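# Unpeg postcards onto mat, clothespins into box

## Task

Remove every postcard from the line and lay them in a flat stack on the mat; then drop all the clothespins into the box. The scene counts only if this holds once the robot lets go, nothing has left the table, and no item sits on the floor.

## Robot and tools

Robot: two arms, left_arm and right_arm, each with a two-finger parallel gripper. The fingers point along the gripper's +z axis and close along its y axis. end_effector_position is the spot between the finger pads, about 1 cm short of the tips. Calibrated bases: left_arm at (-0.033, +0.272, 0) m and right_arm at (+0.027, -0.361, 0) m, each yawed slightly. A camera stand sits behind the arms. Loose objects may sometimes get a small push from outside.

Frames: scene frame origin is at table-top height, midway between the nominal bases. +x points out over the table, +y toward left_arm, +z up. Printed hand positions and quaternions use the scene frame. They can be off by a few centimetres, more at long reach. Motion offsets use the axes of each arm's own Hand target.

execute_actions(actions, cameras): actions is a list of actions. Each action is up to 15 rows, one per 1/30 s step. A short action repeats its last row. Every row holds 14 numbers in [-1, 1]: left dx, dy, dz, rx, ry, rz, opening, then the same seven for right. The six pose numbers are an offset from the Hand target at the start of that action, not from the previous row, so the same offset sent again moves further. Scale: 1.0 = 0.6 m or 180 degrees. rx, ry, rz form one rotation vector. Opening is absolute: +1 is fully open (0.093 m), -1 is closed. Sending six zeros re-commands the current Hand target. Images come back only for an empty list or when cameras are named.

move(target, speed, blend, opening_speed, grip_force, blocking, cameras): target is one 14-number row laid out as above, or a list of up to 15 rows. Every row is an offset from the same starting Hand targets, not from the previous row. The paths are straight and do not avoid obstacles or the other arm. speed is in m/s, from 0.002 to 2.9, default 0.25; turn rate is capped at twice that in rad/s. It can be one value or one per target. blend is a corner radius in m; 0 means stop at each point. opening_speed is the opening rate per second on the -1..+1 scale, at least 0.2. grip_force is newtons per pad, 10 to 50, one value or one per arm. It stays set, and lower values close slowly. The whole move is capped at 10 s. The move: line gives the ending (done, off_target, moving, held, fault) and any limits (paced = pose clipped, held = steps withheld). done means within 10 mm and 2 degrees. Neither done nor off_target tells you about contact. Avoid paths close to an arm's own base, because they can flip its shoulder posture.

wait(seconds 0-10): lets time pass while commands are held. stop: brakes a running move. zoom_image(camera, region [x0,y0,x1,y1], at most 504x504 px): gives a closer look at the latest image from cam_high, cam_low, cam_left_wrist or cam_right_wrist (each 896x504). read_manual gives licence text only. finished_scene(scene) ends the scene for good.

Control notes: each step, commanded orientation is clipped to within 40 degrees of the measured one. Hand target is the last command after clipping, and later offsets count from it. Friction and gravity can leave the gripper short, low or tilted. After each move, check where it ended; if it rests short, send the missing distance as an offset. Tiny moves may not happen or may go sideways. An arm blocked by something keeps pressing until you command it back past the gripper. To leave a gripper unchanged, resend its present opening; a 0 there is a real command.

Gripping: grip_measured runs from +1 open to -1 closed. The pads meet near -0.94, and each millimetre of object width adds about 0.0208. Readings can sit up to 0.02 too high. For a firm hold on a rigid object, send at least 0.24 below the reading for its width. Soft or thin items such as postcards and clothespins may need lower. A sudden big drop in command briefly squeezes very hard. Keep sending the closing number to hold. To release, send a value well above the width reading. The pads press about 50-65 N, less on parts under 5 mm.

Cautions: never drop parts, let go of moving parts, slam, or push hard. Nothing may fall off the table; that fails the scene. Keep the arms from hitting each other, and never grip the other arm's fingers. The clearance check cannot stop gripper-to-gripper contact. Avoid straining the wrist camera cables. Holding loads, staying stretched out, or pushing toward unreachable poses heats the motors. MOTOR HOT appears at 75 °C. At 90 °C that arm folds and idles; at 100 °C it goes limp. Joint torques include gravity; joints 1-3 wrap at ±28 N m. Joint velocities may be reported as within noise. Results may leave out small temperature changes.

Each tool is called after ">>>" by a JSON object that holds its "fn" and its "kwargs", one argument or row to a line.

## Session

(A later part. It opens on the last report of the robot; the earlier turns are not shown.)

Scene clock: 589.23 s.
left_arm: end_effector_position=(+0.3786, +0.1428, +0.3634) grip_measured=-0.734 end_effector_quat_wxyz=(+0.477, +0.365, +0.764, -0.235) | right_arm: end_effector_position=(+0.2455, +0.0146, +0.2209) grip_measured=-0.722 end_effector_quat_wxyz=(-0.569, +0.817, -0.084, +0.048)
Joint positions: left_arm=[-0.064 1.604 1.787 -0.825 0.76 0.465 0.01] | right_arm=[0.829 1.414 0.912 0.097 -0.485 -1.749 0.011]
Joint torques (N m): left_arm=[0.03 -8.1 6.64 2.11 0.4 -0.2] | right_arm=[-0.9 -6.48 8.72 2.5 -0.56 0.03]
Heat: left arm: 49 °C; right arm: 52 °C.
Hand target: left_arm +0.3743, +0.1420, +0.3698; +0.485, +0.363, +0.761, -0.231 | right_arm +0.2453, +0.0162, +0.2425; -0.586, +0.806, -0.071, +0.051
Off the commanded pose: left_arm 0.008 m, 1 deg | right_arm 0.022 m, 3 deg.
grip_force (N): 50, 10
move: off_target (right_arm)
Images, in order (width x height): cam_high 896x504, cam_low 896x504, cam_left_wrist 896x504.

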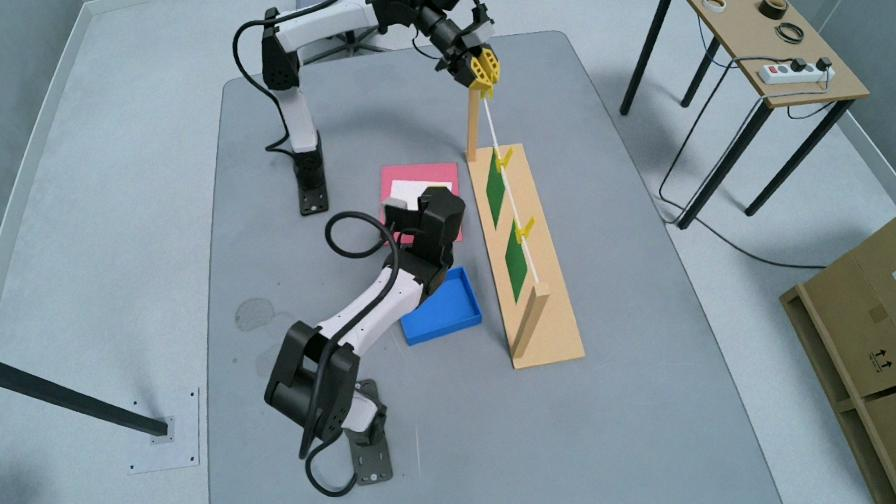

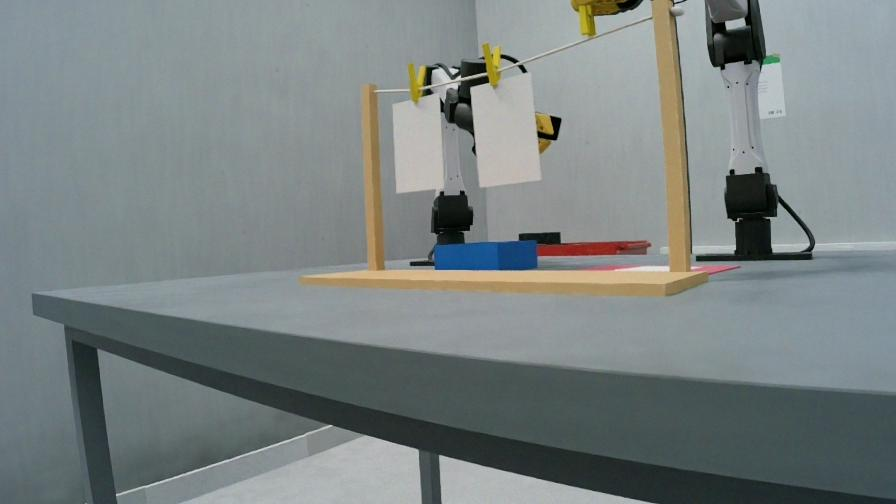

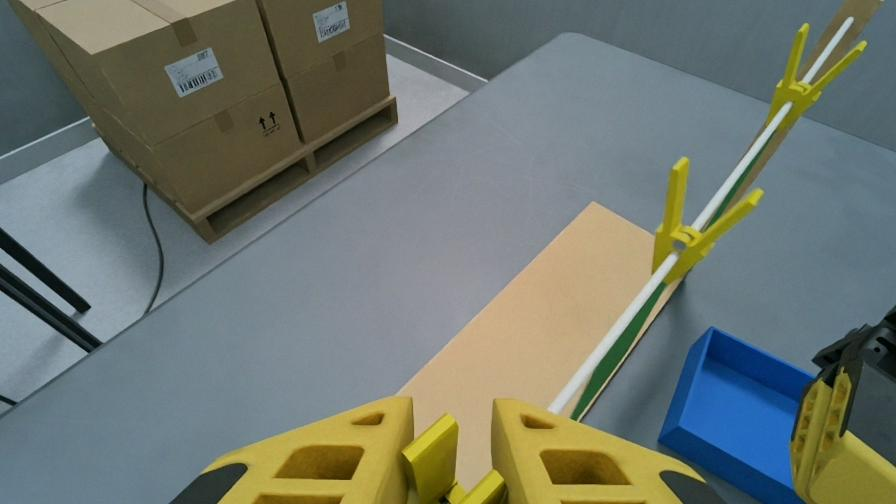

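>>> {"fn": "move", "kwargs": {
  "target": [
    [-0.017,-0.0389,-0.0426,0,0,0,-0.82,0.1065,-0.1225,-0.4755,0.0326,0.0504,0.5166,-0.3],
    [0.056,-0.231,0.0372,0,0,0,-0.82,0.1065,-0.1225,-0.4755,0.0326,0.0504,0.5166,-0.3]
  ],
  "speed": 0.25,
  "cameras": ["cam_low", "cam_high", "cam_left_wrist", "cam_right_wrist"]
}}

Scene clock: 633.00 s.
left_arm: end_effector_position=(+0.2730, +0.0501, +0.3272) grip_measured=-0.734 end_effector_quat_wxyz=(+0.479, +0.368, +0.763, -0.230) | right_arm: end_effector_position=(+0.2651, -0.2402, +0.3918) grip_measured=-0.301 end_effector_quat_wxyz=(+0.458, -0.464, +0.683, +0.329)
Joint positions: left_arm=[-0.486 1.22 1.277 -0.549 0.396 0.204 0.01] | right_arm=[-0.176 1.298 1.698 -1.484 -1.147 -1.018 0.031]
Joint torques (N m): left_arm=[-0.2 -5 6.99 2.4 0.15 -0.23] | right_arm=[-0.91 -2 6.53 1.36 -0.99 -0.18]
Motor temperatures (°C): left_arm=[32 49 50 43 29 29 34] | right_arm=[32 47 42 46 31 29 30]
Heat: left arm: 50 °C; right arm: 47 °C.
Hand target: left_arm +0.2705, +0.0501, +0.3297; +0.485, +0.363, +0.762, -0.231 | right_arm +0.2653, -0.2399, +0.4003; +0.470, -0.470, +0.671, +0.329
Off the commanded pose: left_arm 0.004 m, 1 deg | right_arm 0.009 m, 2 deg.
grip_force (N): 50, 10
move: done

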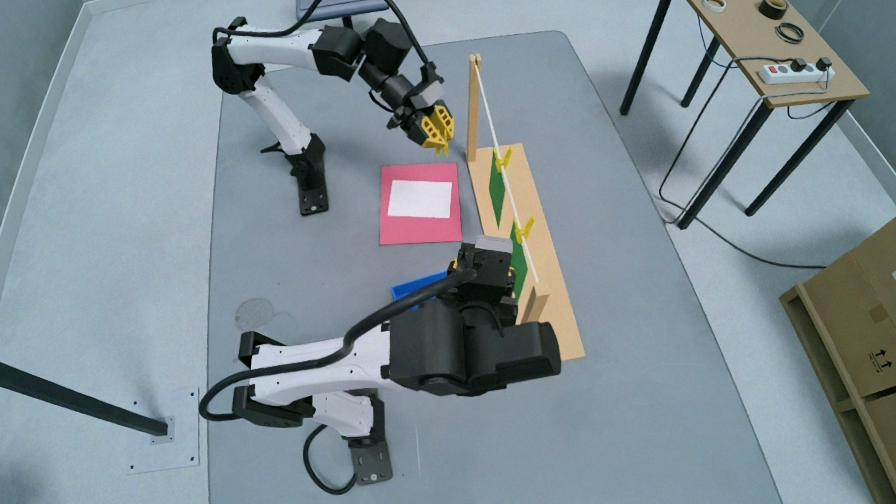

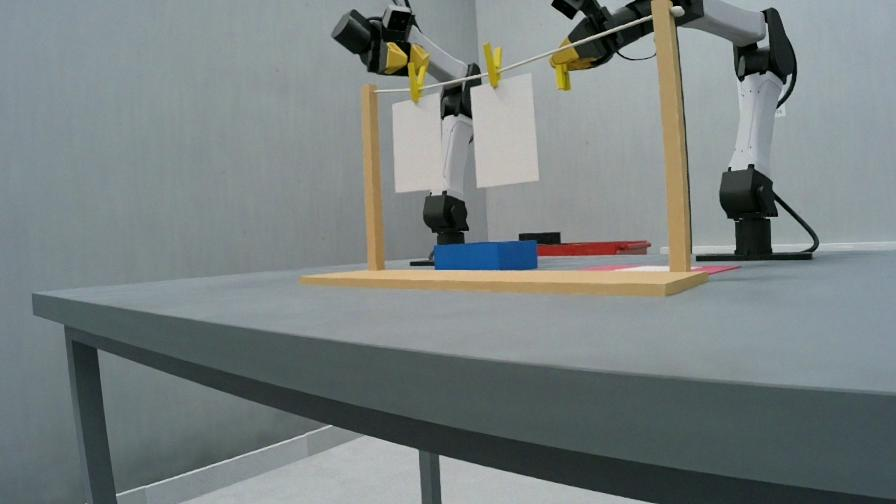

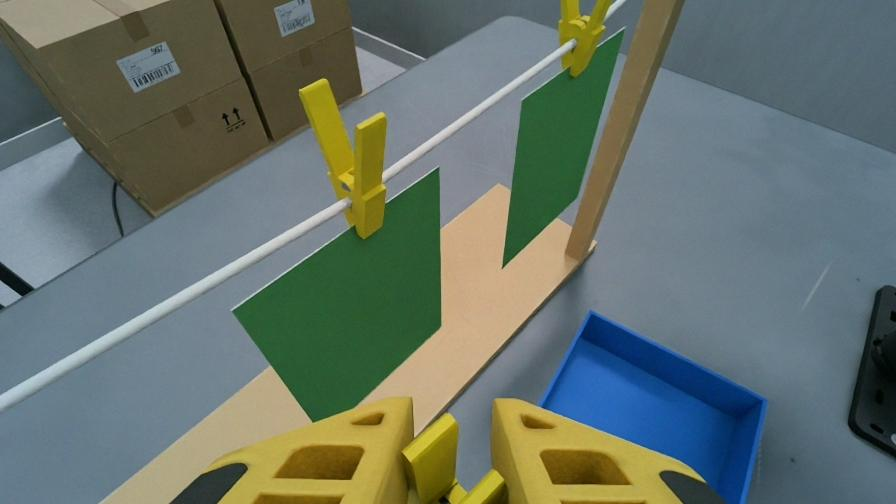

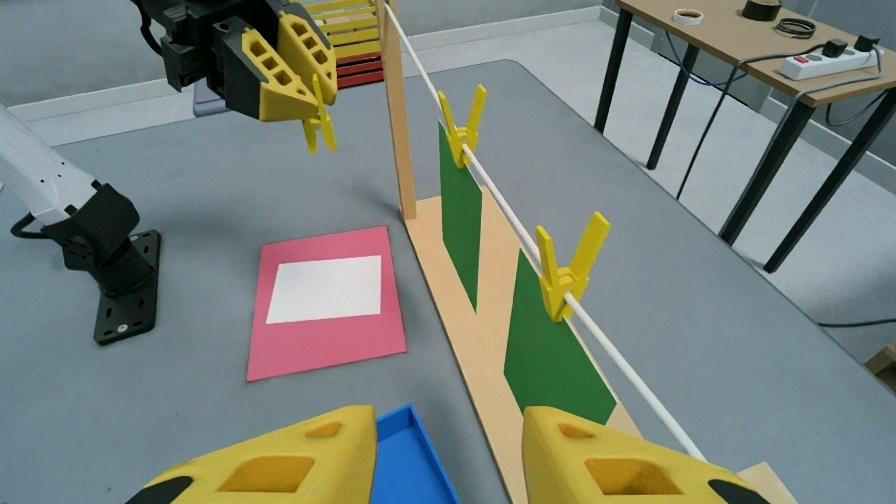

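>>> {"fn": "move", "kwargs": {
  "target": [
    [0.1827,-0.2606,0.2778,0,0,0,-0.82,0,0,0,0,0,0,-0.3],
    [0.296,-0.2606,0.3305,0,0,0,-0.82,0,0,0,0,0,0,-0.3]
  ],
  "speed": [0.25,0.12],
  "cameras": ["cam_low", "cam_high", "cam_left_wrist"]
}}

Scene clock: 657.90 s.
left_arm: end_effector_position=(+0.2131, -0.1302, +0.0860) grip_measured=-0.734 end_effector_quat_wxyz=(+0.481, +0.373, +0.760, -0.230) | right_arm: end_effector_position=(+0.2651, -0.2402, +0.3918) grip_measured=-0.301 end_effector_quat_wxyz=(+0.458, -0.464, +0.683, +0.329)
Joint positions: left_arm=[-1.109 1.792 0.758 0.581 -0.157 -0.066 0.01] | right_arm=[-0.176 1.298 1.698 -1.484 -1.147 -1.018 0.031]
Joint torques (N m): left_arm=[0.4 -6.49 6.48 2.57 -0.07 -0.15] | right_arm=[-0.91 -2 6.54 1.36 -0.99 -0.19]
Motor temperatures (°C): left_arm=[32 45 51 49 29 29 34] | right_arm=[32 44 42 44 31 29 30]
Heat: left arm: 51 °C; right arm: 44 °C.
Hand target: left_arm +0.2149, -0.1295, +0.0849; +0.485, +0.363, +0.761, -0.231 | right_arm +0.2653, -0.2399, +0.4003; +0.470, -0.470, +0.671, +0.329
Off the commanded pose: left_arm 0.002 m, 1 deg | right_arm 0.009 m, 2 deg.
grip_force (N): 50, 10
move: done
Images, in order (width x height): cam_high 896x504, cam_low 896x504, cam_left_wrist 896x504.

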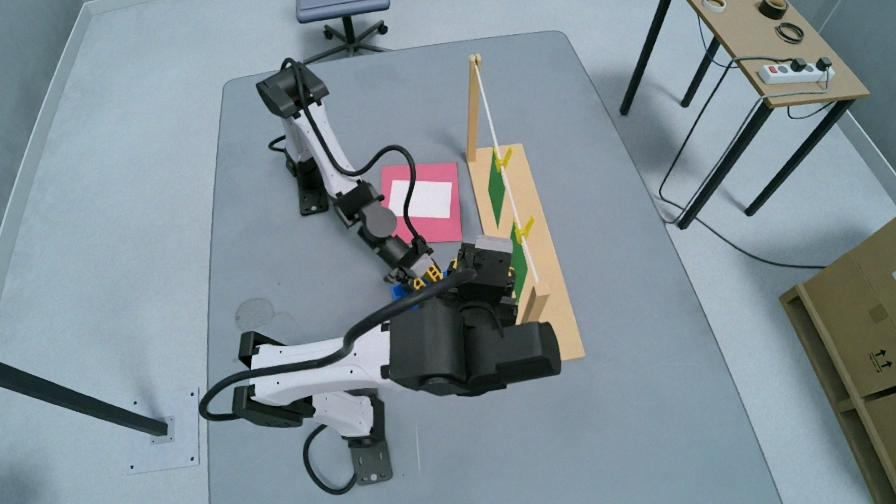

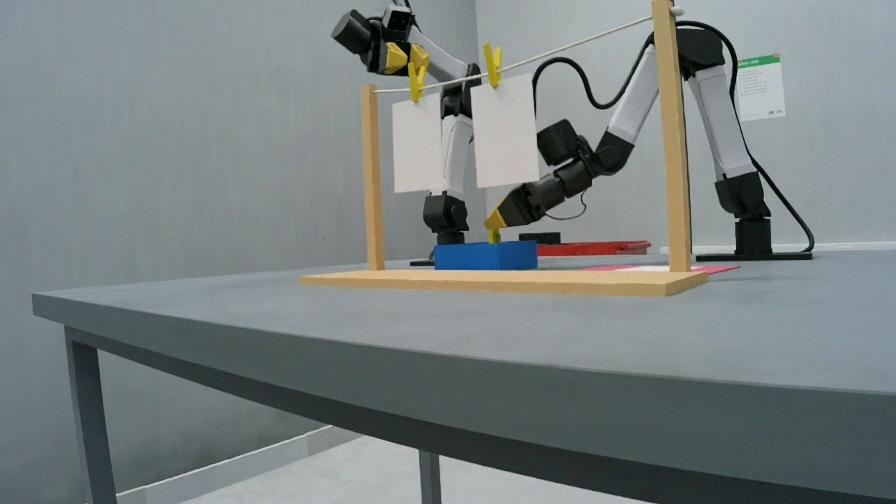

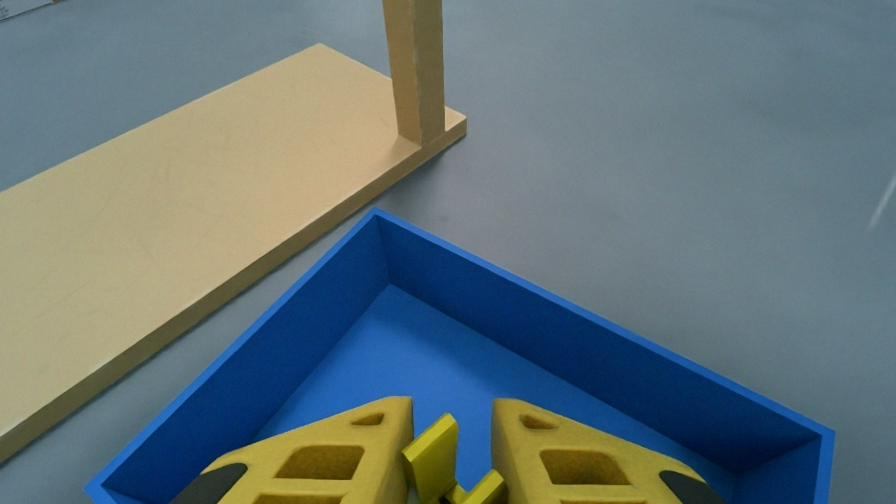

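>>> {"fn": "move", "kwargs": {
  "target": [
    [0.0211,0,0.0098,0,0,0,-0.82,0,0,0,0,0,0,-0.3],
    [0.0211,0,0.0098,0,0,0,0.12,0,0,0,0,0,0,-0.3]
  ],
  "speed": 0.08,
  "opening_speed": 0.4,
  "cameras": ["cam_left_wrist"]
}}

Scene clock: 671.80 s.
left_arm: end_effector_position=(+0.2137, -0.1313, +0.0741) grip_measured=+0.118 end_effector_quat_wxyz=(+0.483, +0.372, +0.758, -0.232) | right_arm: end_effector_position=(+0.2651, -0.2402, +0.3918) grip_measured=-0.301 end_effector_quat_wxyz=(+0.458, -0.464, +0.683, +0.329)
Joint positions: left_arm=[-1.109 1.838 0.743 0.65 -0.157 -0.066 0.051] | right_arm=[-0.176 1.298 1.698 -1.484 -1.147 -1.018 0.031]
Joint torques (N m): left_arm=[0.2 -6.52 5.72 2.6 -0.04 -0.26] | right_arm=[-0.91 -1.99 6.54 1.36 -0.99 -0.18]
Heat: left arm: 50 °C; right arm: 44 °C.
Hand target: left_arm +0.2149, -0.1295, +0.0709; +0.485, +0.363, +0.761, -0.231 | right_arm +0.2653, -0.2399, +0.4003; +0.470, -0.470, +0.671, +0.329
Off the commanded pose: left_arm 0.004 m, 1 deg | right_arm 0.009 m, 2 deg.
grip_force (N): 50, 10
move: done
Images, in order (width x height): cam_left_wrist 896x504.

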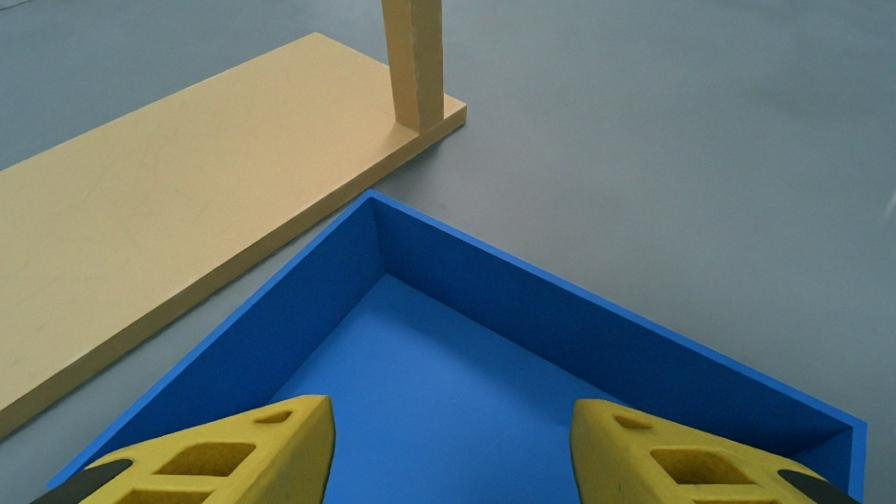

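>>> {"fn": "move", "kwargs": {
  "target": [-0.166,-0.02,-0.1,0,0,0,0.12,0,0,0,0,0,0,-0.3],
  "speed": 0.2,
  "cameras": ["cam_left_wrist"]
}}

Scene clock: 678.13 s.
left_arm: end_effector_position=(+0.1964, -0.1246, +0.1739) grip_measured=+0.118 end_effector_quat_wxyz=(+0.475, +0.375, +0.764, -0.224) | right_arm: end_effector_position=(+0.2651, -0.2402, +0.3918) grip_measured=-0.301 end_effector_quat_wxyz=(+0.458, -0.464, +0.683, +0.329)
Joint positions: left_arm=[-1.15 1.534 0.911 0.149 -0.198 -0.085 0.051] | right_arm=[-0.176 1.298 1.698 -1.484 -1.147 -1.018 0.031]
Joint torques (N m): left_arm=[0.16 -6.93 10.04 2.34 -0.06 -0.19] | right_arm=[-0.91 -2 6.53 1.36 -0.99 -0.19]
Heat: left arm: 50 °C; right arm: 43 °C.
Hand target: left_arm +0.1979, -0.1276, +0.1865; +0.485, +0.363, +0.762, -0.231 | right_arm +0.2653, -0.2399, +0.4003; +0.470, -0.470, +0.671, +0.329
Off the commanded pose: left_arm 0.013 m, 2 deg | right_arm 0.009 m, 2 deg.
grip_force (N): 50, 10
move: off_target (left_arm)
Images, in order (width x height): cam_left_wrist 896x504.

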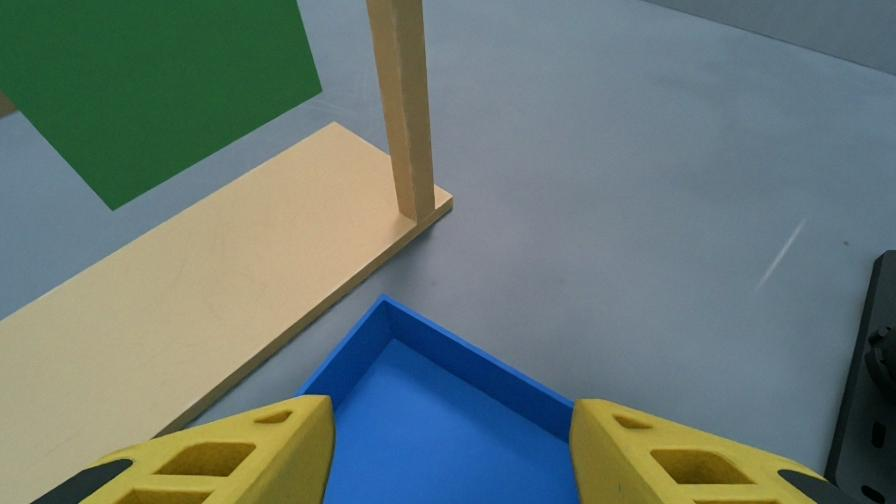

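>>> {"fn": "move", "kwargs": {
  "target": [0.0305,0.2367,-0.0393,0.0436,-0.1375,0.0097,-0.52,0,0,0,0,0,0,-0.3],
  "speed": 0.2,
  "cameras": ["cam_left_wrist","cam_right_wrist","cam_high"]
}}

Scene clock: 698.60 s.
left_arm: end_effector_position=(+0.2905, -0.0159, +0.1837) grip_measured=-0.518 end_effector_quat_wxyz=(+0.618, +0.351, +0.615, -0.343) | right_arm: end_effector_position=(+0.2651, -0.2402, +0.3918) grip_measured=-0.301 end_effector_quat_wxyz=(+0.458, -0.464, +0.683, +0.329)
Joint positions: left_arm=[-0.579 1.646 0.537 1.107 0.479 0.013 0.02] | right_arm=[-0.176 1.298 1.698 -1.484 -1.147 -1.018 0.031]
Joint torques (N m): left_arm=[0.4 -5.03 6.01 2.52 0.12 -0.2] | right_arm=[-0.91 -2 6.54 1.36 -0.99 -0.19]
Heat: left arm: 52 °C; right arm: 43 °C.
Hand target: left_arm +0.2898, -0.0155, +0.1800; +0.614, +0.349, +0.617, -0.347 | right_arm +0.2653, -0.2399, +0.4003; +0.470, -0.470, +0.671, +0.329
Off the commanded pose: left_arm 0.004 m, 1 deg | right_arm 0.009 m, 2 deg.
grip_force (N): 50, 10
move: done
Images, in order (width x height): cam_high 896x504, cam_left_wrist 896x504, cam_right_wrist 896x504.

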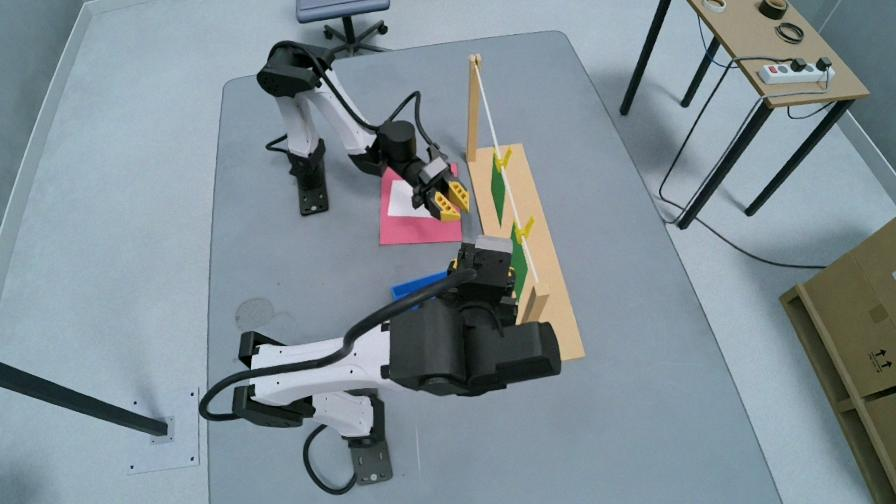

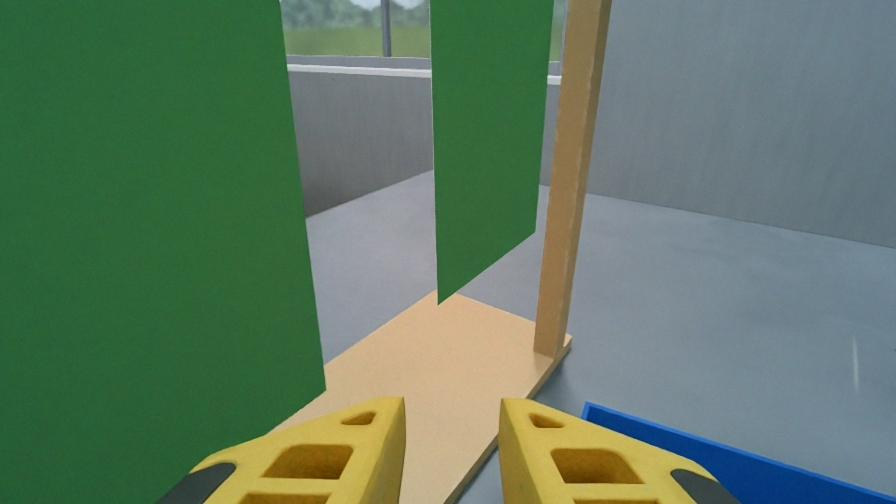

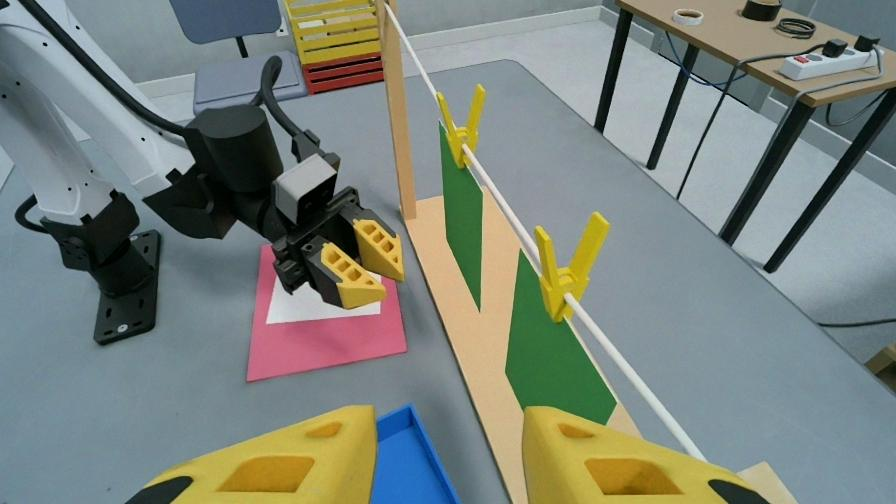

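>>> {"fn": "move", "kwargs": {
  "target": [0.0175,0.002,0.15,0,0,0,-0.52,0,0,0,0,0,0,-0.3],
  "speed": 0.12,
  "cameras": ["cam_left_wrist","cam_right_wrist"]
}}

Scene clock: 731.20 s.
left_arm: end_effector_position=(+0.3321, -0.0888, +0.1674) grip_measured=-0.518 end_effector_quat_wxyz=(+0.613, +0.355, +0.615, -0.347) | right_arm: end_effector_position=(+0.2651, -0.2402, +0.3918) grip_measured=-0.301 end_effector_quat_wxyz=(+0.458, -0.464, +0.683, +0.329)
Joint positions: left_arm=[-0.688 1.936 0.839 1.088 0.384 0.012 0.02] | right_arm=[-0.176 1.298 1.698 -1.484 -1.147 -1.018 0.031]
Joint torques (N m): left_arm=[0.16 -7.34 8.99 2.3 0 -0.13] | right_arm=[-0.9 -1.99 6.54 1.36 -0.99 -0.18]
Heat: left arm: 53 °C; right arm: 42 °C.
Hand target: left_arm +0.3372, -0.0920, +0.1692; +0.614, +0.349, +0.617, -0.347 | right_arm +0.2653, -0.2399, +0.4003; +0.470, -0.470, +0.671, +0.329
Off the commanded pose: left_arm 0.006 m, 1 deg | right_arm 0.009 m, 2 deg.
grip_force (N): 50, 10
move: done
Images, in order (width x height): cam_left_wrist 896x504, cam_right_wrist 896x504.

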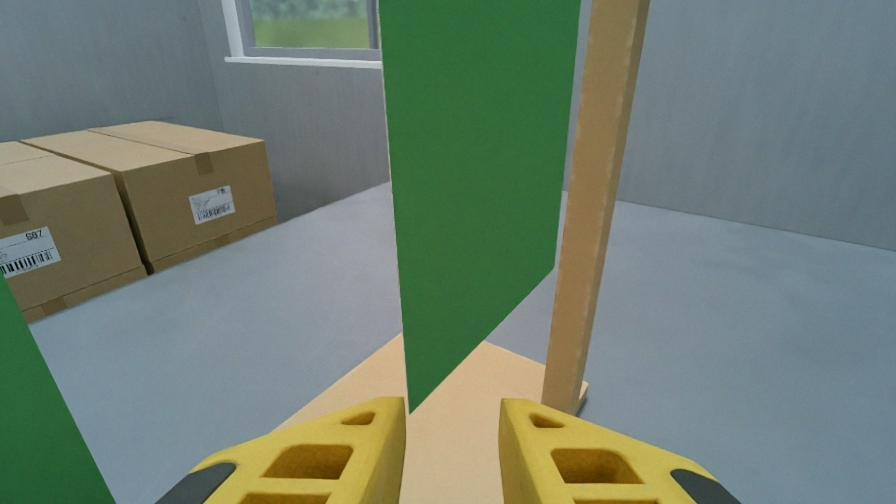

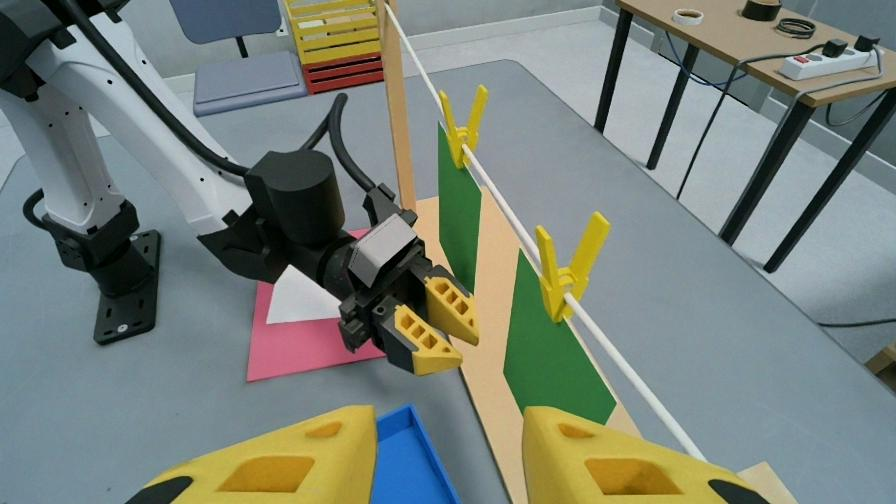

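>>> {"fn": "move", "kwargs": {
  "target": [-0.02,0.0133,0,0,0,0,-0.58,0,0,0,0,0,0,-0.3],
  "speed": 0.1,
  "cameras": ["cam_left_wrist"]
}}

Scene clock: 751.10 s.
left_arm: end_effector_position=(+0.3404, -0.0869, +0.1650) grip_measured=-0.578 end_effector_quat_wxyz=(+0.604, +0.353, +0.627, -0.342) | right_arm: end_effector_position=(+0.2651, -0.2402, +0.3918) grip_measured=-0.301 end_effector_quat_wxyz=(+0.458, -0.464, +0.683, +0.329)
Joint positions: left_arm=[-0.674 1.936 0.865 1.033 0.386 0.012 0.017] | right_arm=[-0.176 1.298 1.698 -1.484 -1.147 -1.018 0.031]
Joint torques (N m): left_arm=[0.7 -9.48 8.8 2.36 0.14 -0.15] | right_arm=[-0.92 -2 6.53 1.36 -0.99 -0.18]
Motor temperatures (°C): left_arm=[31 46 52 54 29 29 32] | right_arm=[32 42 41 41 32 29 30]
Heat: left arm: 54 °C; right arm: 42 °C.
Hand target: left_arm +0.3442, -0.0878, +0.1812; +0.614, +0.349, +0.617, -0.347 | right_arm +0.2653, -0.2399, +0.4003; +0.470, -0.470, +0.671, +0.329
Off the commanded pose: left_arm 0.017 m, 2 deg | right_arm 0.009 m, 2 deg.
grip_force (N): 50, 10
move: off_target (left_arm)
Images, in order (width x height): cam_left_wrist 896x504.

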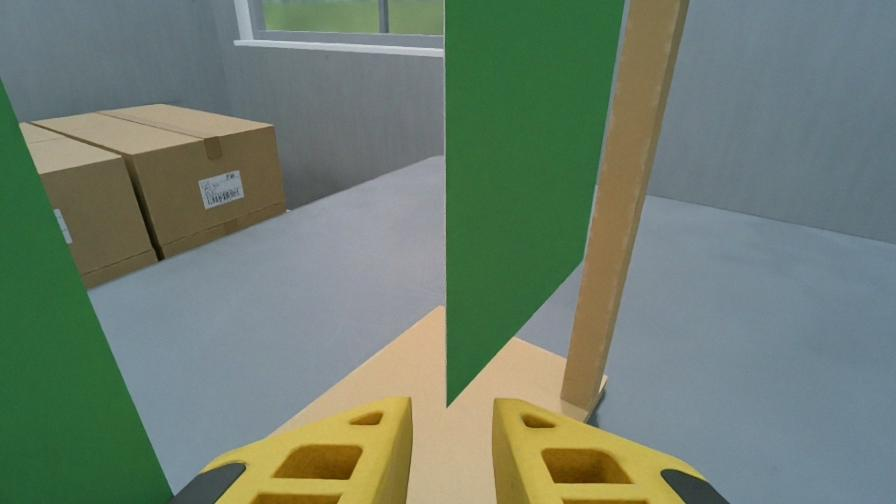

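>>> {"fn": "move", "kwargs": {
  "target": [-0.02,-0.004,0.05,0,0,0,-0.58,0,0,0,0,0,0,-0.3],
  "speed": 0.1,
  "cameras": ["cam_left_wrist", "cam_right_wrist"]
}}

Scene clock: 757.60 s.
left_arm: end_effector_position=(+0.3528, -0.1117, +0.1910) grip_measured=-0.578 end_effector_quat_wxyz=(+0.612, +0.355, +0.615, -0.347) | right_arm: end_effector_position=(+0.2651, -0.2402, +0.3918) grip_measured=-0.301 end_effector_quat_wxyz=(+0.458, -0.464, +0.683, +0.329)
Joint positions: left_arm=[-0.702 1.956 1.002 0.943 0.369 0.011 0.017] | right_arm=[-0.176 1.298 1.698 -1.484 -1.147 -1.018 0.031]
Joint torques (N m): left_arm=[0.34 -7.86 9.25 2.34 -0.06 -0.17] | right_arm=[-0.9 -2 6.53 1.36 -0.99 -0.18]
Heat: left arm: 53 °C; right arm: 42 °C.
Hand target: left_arm +0.3576, -0.1149, +0.1929; +0.614, +0.349, +0.617, -0.347 | right_arm +0.2653, -0.2399, +0.4003; +0.470, -0.470, +0.671, +0.329
Off the commanded pose: left_arm 0.006 m, 1 deg | right_arm 0.009 m, 2 deg.
grip_force (N): 50, 10
move: done
Images, in order (width x height): cam_left_wrist 896x504, cam_right_wrist 896x504.

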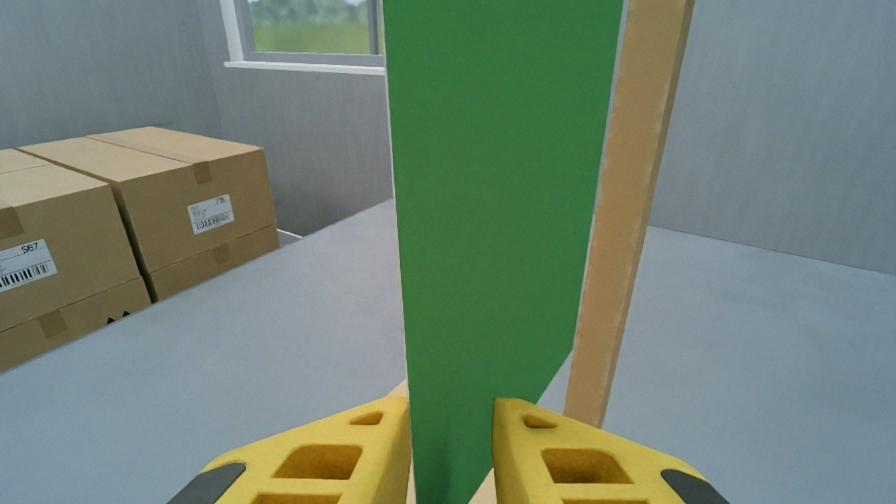

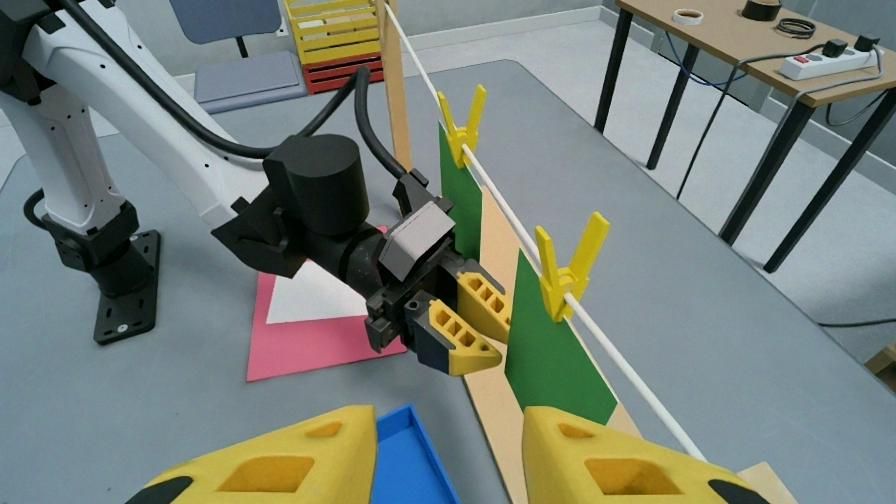

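>>> {"fn": "move", "kwargs": {
  "target": [0,0.0085,0.0167,0,0,0,-0.58,0,0,0,0,0,0,-0.3],
  "speed": 0.08,
  "cameras": ["cam_left_wrist", "cam_right_wrist"]
}}

Scene clock: 769.73 s.
left_arm: end_effector_position=(+0.3613, -0.1184, +0.1910) grip_measured=-0.578 end_effector_quat_wxyz=(+0.612, +0.355, +0.615, -0.347) | right_arm: end_effector_position=(+0.2651, -0.2402, +0.3918) grip_measured=-0.301 end_effector_quat_wxyz=(+0.458, -0.464, +0.683, +0.329)
Joint positions: left_arm=[-0.702 1.988 1.053 0.925 0.369 0.011 0.017] | right_arm=[-0.176 1.298 1.698 -1.484 -1.147 -1.018 0.031]
Joint torques (N m): left_arm=[0.24 -8.2 9.63 2.42 0.04 -0.16] | right_arm=[-0.91 -2 6.53 1.36 -0.99 -0.18]
Heat: left arm: 53 °C; right arm: 41 °C.
Hand target: left_arm +0.3671, -0.1208, +0.1930; +0.614, +0.349, +0.617, -0.347 | right_arm +0.2653, -0.2399, +0.4003; +0.470, -0.470, +0.671, +0.329
Off the commanded pose: left_arm 0.007 m, 1 deg | right_arm 0.009 m, 2 deg.
grip_force (N): 50, 10
move: done
Images, in order (width x height): cam_left_wrist 896x504, cam_right_wrist 896x504.

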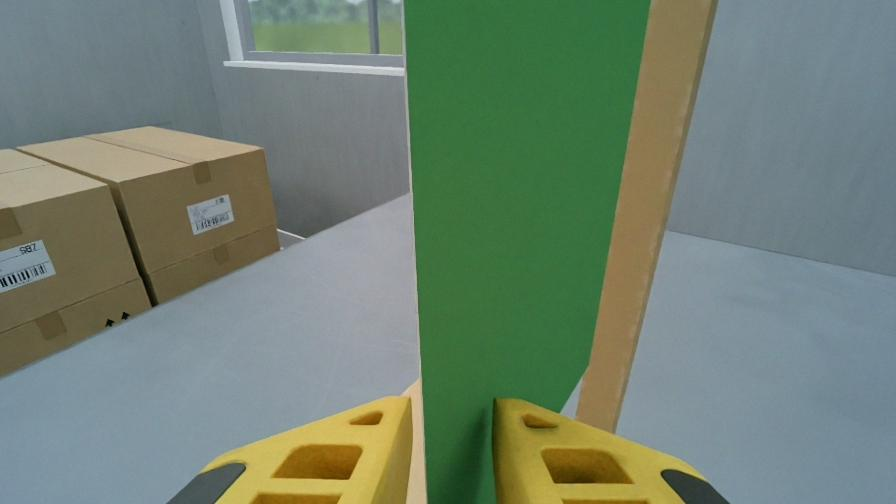

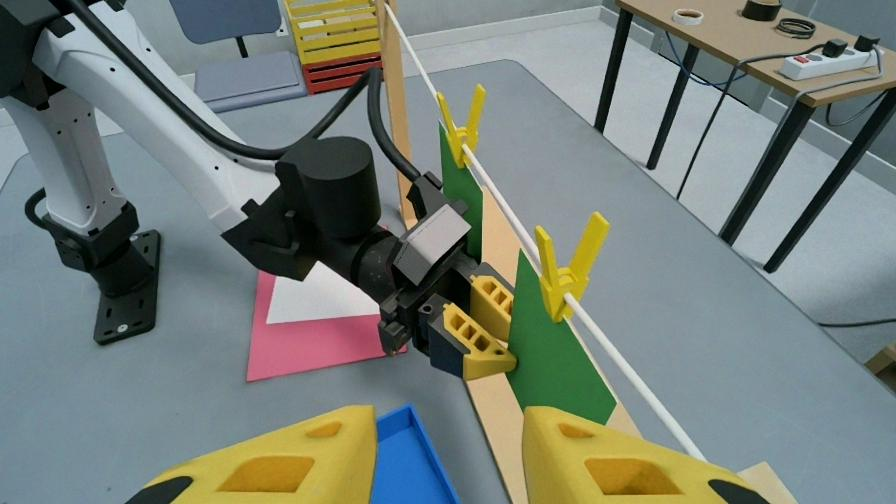

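>>> {"fn": "move", "kwargs": {
  "target": [
    [0,0,0,0,0,0,-0.88,0,0,0,0,0,0,-0.3],
    [0,0,0,0,0,0,-1,0,0,0,0,0,0,-0.3]
  ],
  "grip_force": [10,50],
  "speed": 0.08,
  "cameras": ["cam_left_wrist", "cam_right_wrist"]
}}

Scene clock: 778.63 s.
left_arm: end_effector_position=(+0.3618, -0.1189, +0.1927) grip_measured=-0.943 end_effector_quat_wxyz=(+0.613, +0.355, +0.614, -0.347) | right_arm: end_effector_position=(+0.2651, -0.2402, +0.3918) grip_measured=-0.301 end_effector_quat_wxyz=(+0.458, -0.464, +0.683, +0.329)
Joint positions: left_arm=[-0.702 1.988 1.057 0.925 0.369 0.011 0] | right_arm=[-0.176 1.298 1.698 -1.484 -1.147 -1.018 0.031]
Joint torques (N m): left_arm=[0.29 -8.06 9.17 2.35 0.01 -0.24] | right_arm=[-0.9 -2 6.53 1.36 -0.99 -0.18]
Heat: left arm: 54 °C; right arm: 41 °C.
Hand target: left_arm +0.3671, -0.1208, +0.1930; +0.614, +0.349, +0.617, -0.347 | right_arm +0.2653, -0.2399, +0.4003; +0.470, -0.470, +0.671, +0.329
Off the commanded pose: left_arm 0.006 m, 1 deg | right_arm 0.009 m, 2 deg.
grip_force (N): 10, 50
move: done
Images, in order (width x height): cam_left_wrist 896x504, cam_right_wrist 896x504.

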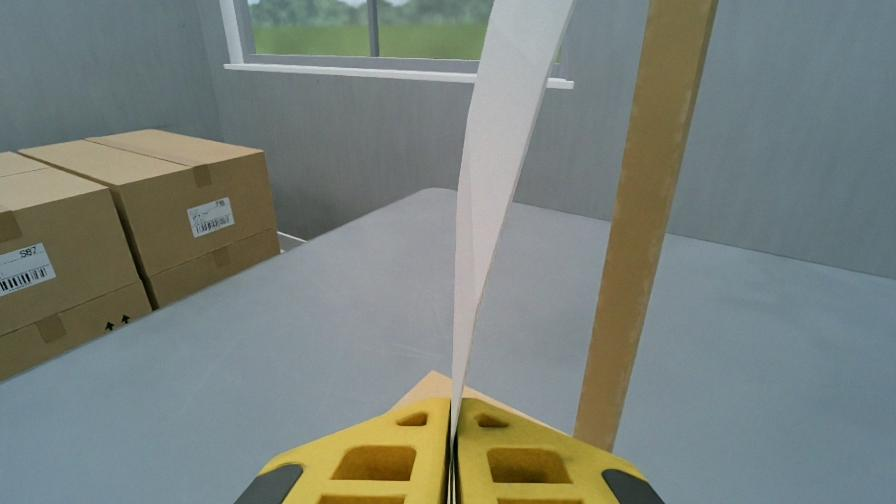

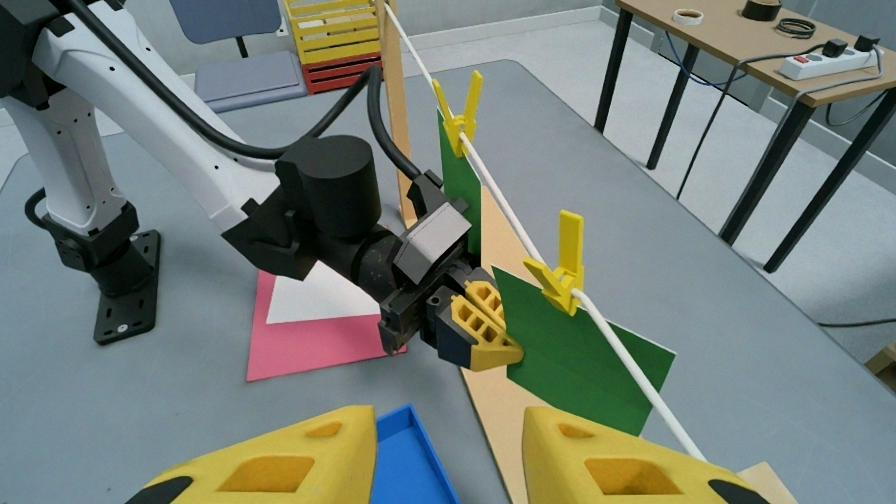

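>>> {"fn": "move", "kwargs": {
  "target": [0,-0.0229,-0.0272,0.1056,0,0,-1,0,0,0,0,0,0,-0.3],
  "speed": 0.06,
  "cameras": ["cam_left_wrist", "cam_right_wrist", "cam_low"]
}}

Scene clock: 811.13 s.
left_arm: end_effector_position=(+0.3408, -0.1138, +0.1918) grip_measured=-0.952 end_effector_quat_wxyz=(+0.548, +0.448, +0.551, -0.442) | right_arm: end_effector_position=(+0.2651, -0.2402, +0.3918) grip_measured=-0.301 end_effector_quat_wxyz=(+0.458, -0.464, +0.683, +0.329)
Joint positions: left_arm=[-0.609 2.017 1.102 0.905 0.784 0.011 0] | right_arm=[-0.176 1.298 1.698 -1.484 -1.147 -1.018 0.031]
Joint torques (N m): left_arm=[0.87 -8.49 9.32 2.19 0.26 -0.1] | right_arm=[-0.91 -2 6.53 1.36 -0.99 -0.18]
Heat: left arm: 54 °C; right arm: 41 °C.
Hand target: left_arm +0.3470, -0.1139, +0.1930; +0.548, +0.445, +0.551, -0.444 | right_arm +0.2653, -0.2399, +0.4003; +0.470, -0.470, +0.671, +0.329
Off the commanded pose: left_arm 0.006 m, 0 deg | right_arm 0.009 m, 2 deg.
grip_force (N): 10, 50
move: done
Images, in order (width x height): cam_low 896x504, cam_left_wrist 896x504, cam_right_wrist 896x504.

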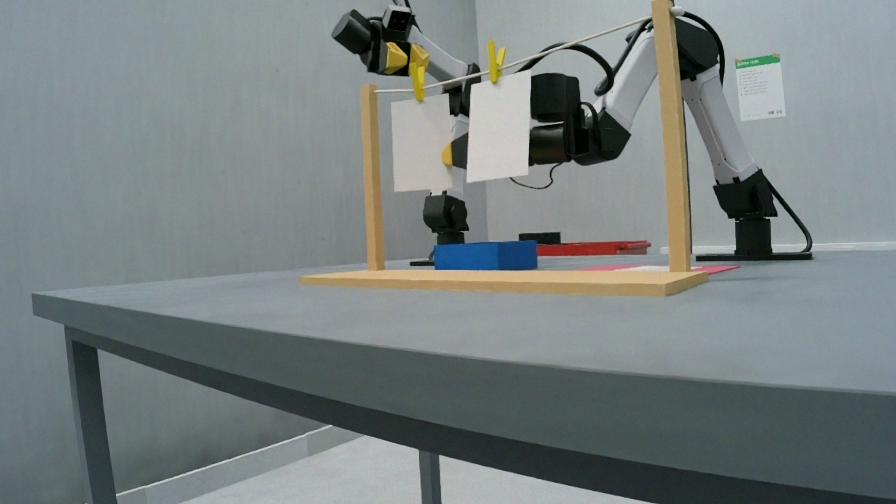

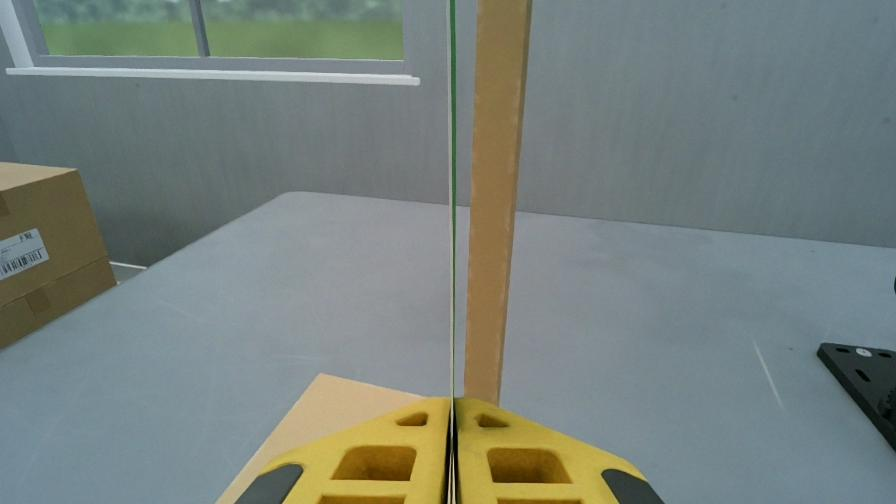

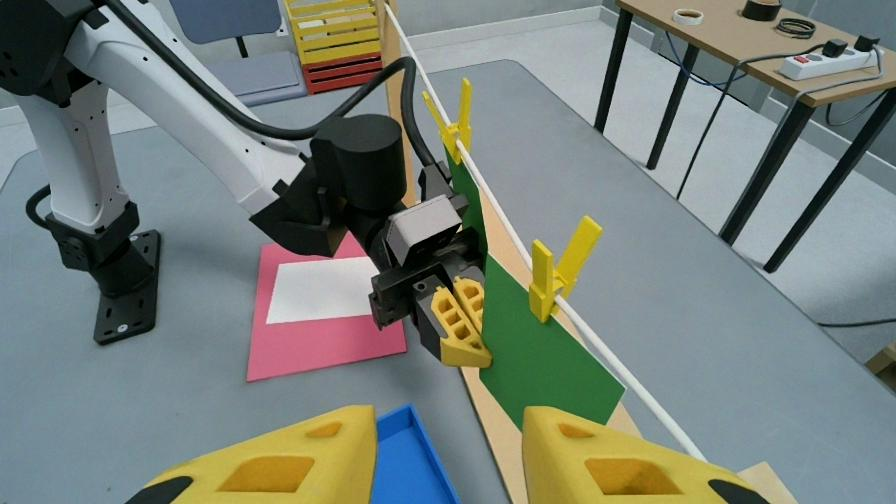

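>>> {"fn": "move", "kwargs": {
  "target": [0,0.0114,0.0024,0,0,0,-1,0.0212,-0.0962,0.1088,-0.0309,0.0222,-0.0125,0.1],
  "speed": 0.1,
  "cameras": ["cam_left_wrist", "cam_right_wrist", "cam_low", "cam_high"]
}}

Scene clock: 855.17 s.
left_arm: end_effector_position=(+0.3478, -0.1136, +0.1920) grip_measured=-0.952 end_effector_quat_wxyz=(+0.548, +0.448, +0.550, -0.442) | right_arm: end_effector_position=(+0.3361, -0.2076, +0.3581) grip_measured=+0.099 end_effector_quat_wxyz=(+0.416, -0.505, +0.671, +0.348)
Joint positions: left_arm=[-0.6 2.035 1.129 0.895 0.794 0.011 0] | right_arm=[-0.019 1.551 1.786 -1.315 -1.084 -0.976 0.05]
Joint torques (N m): left_arm=[0.61 -8.32 9.55 2.16 0.21 -0.16] | right_arm=[0.25 -4.92 7.08 1.64 -0.66 -0.07]
Heat: left arm: 54 °C; right arm: 40 °C.
Hand target: left_arm +0.3539, -0.1139, +0.1931; +0.548, +0.445, +0.551, -0.444 | right_arm +0.3389, -0.2060, +0.3661; +0.429, -0.516, +0.661, +0.335
Off the commanded pose: left_arm 0.006 m, 0 deg | right_arm 0.009 m, 3 deg.
grip_force (N): 10, 50
move: off_target (right_arm)

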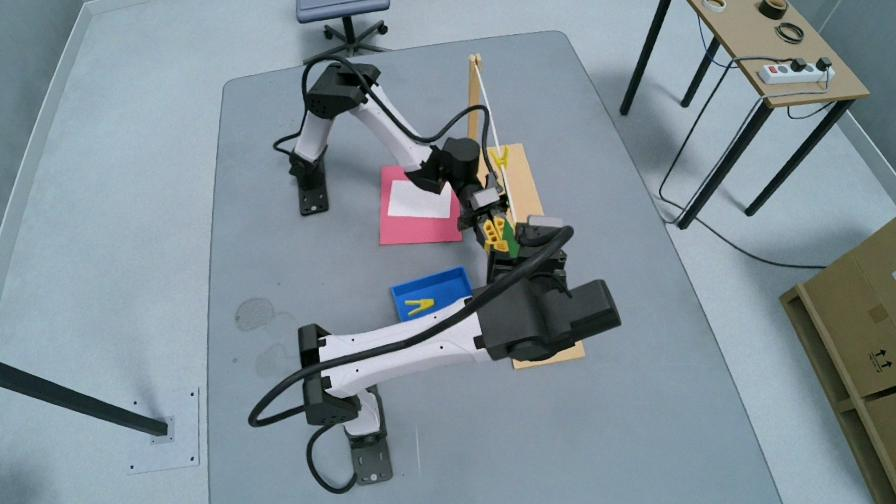

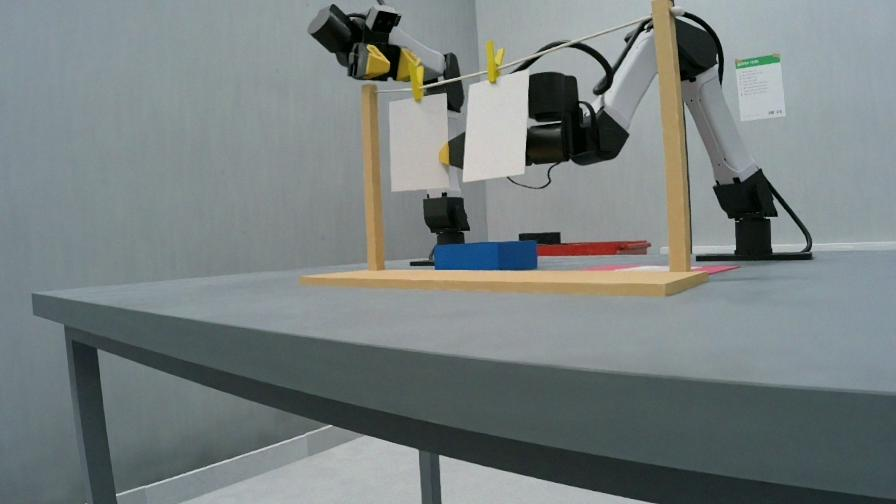

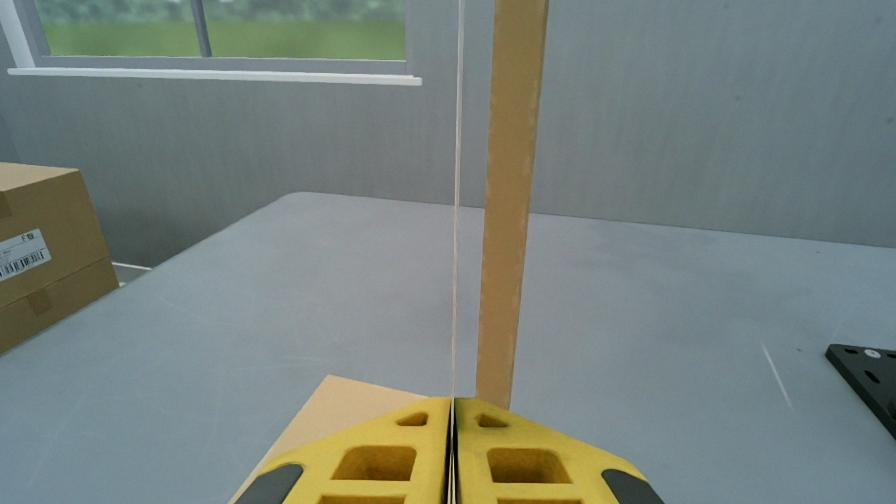

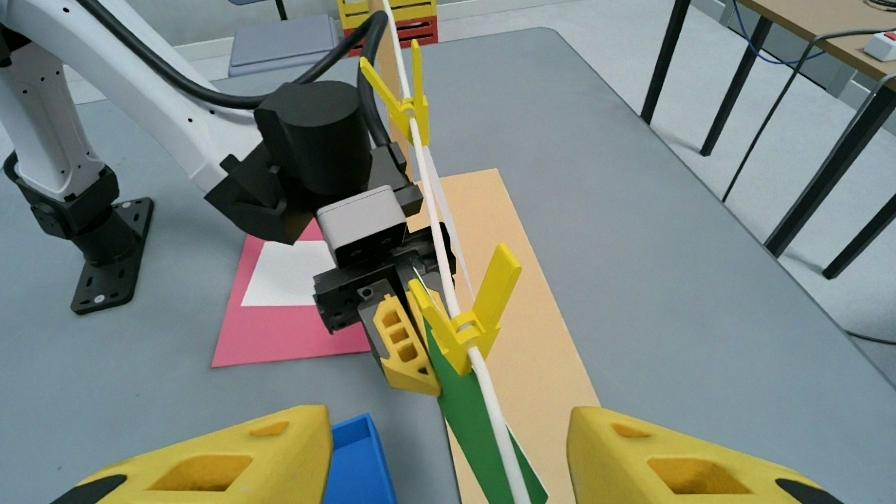

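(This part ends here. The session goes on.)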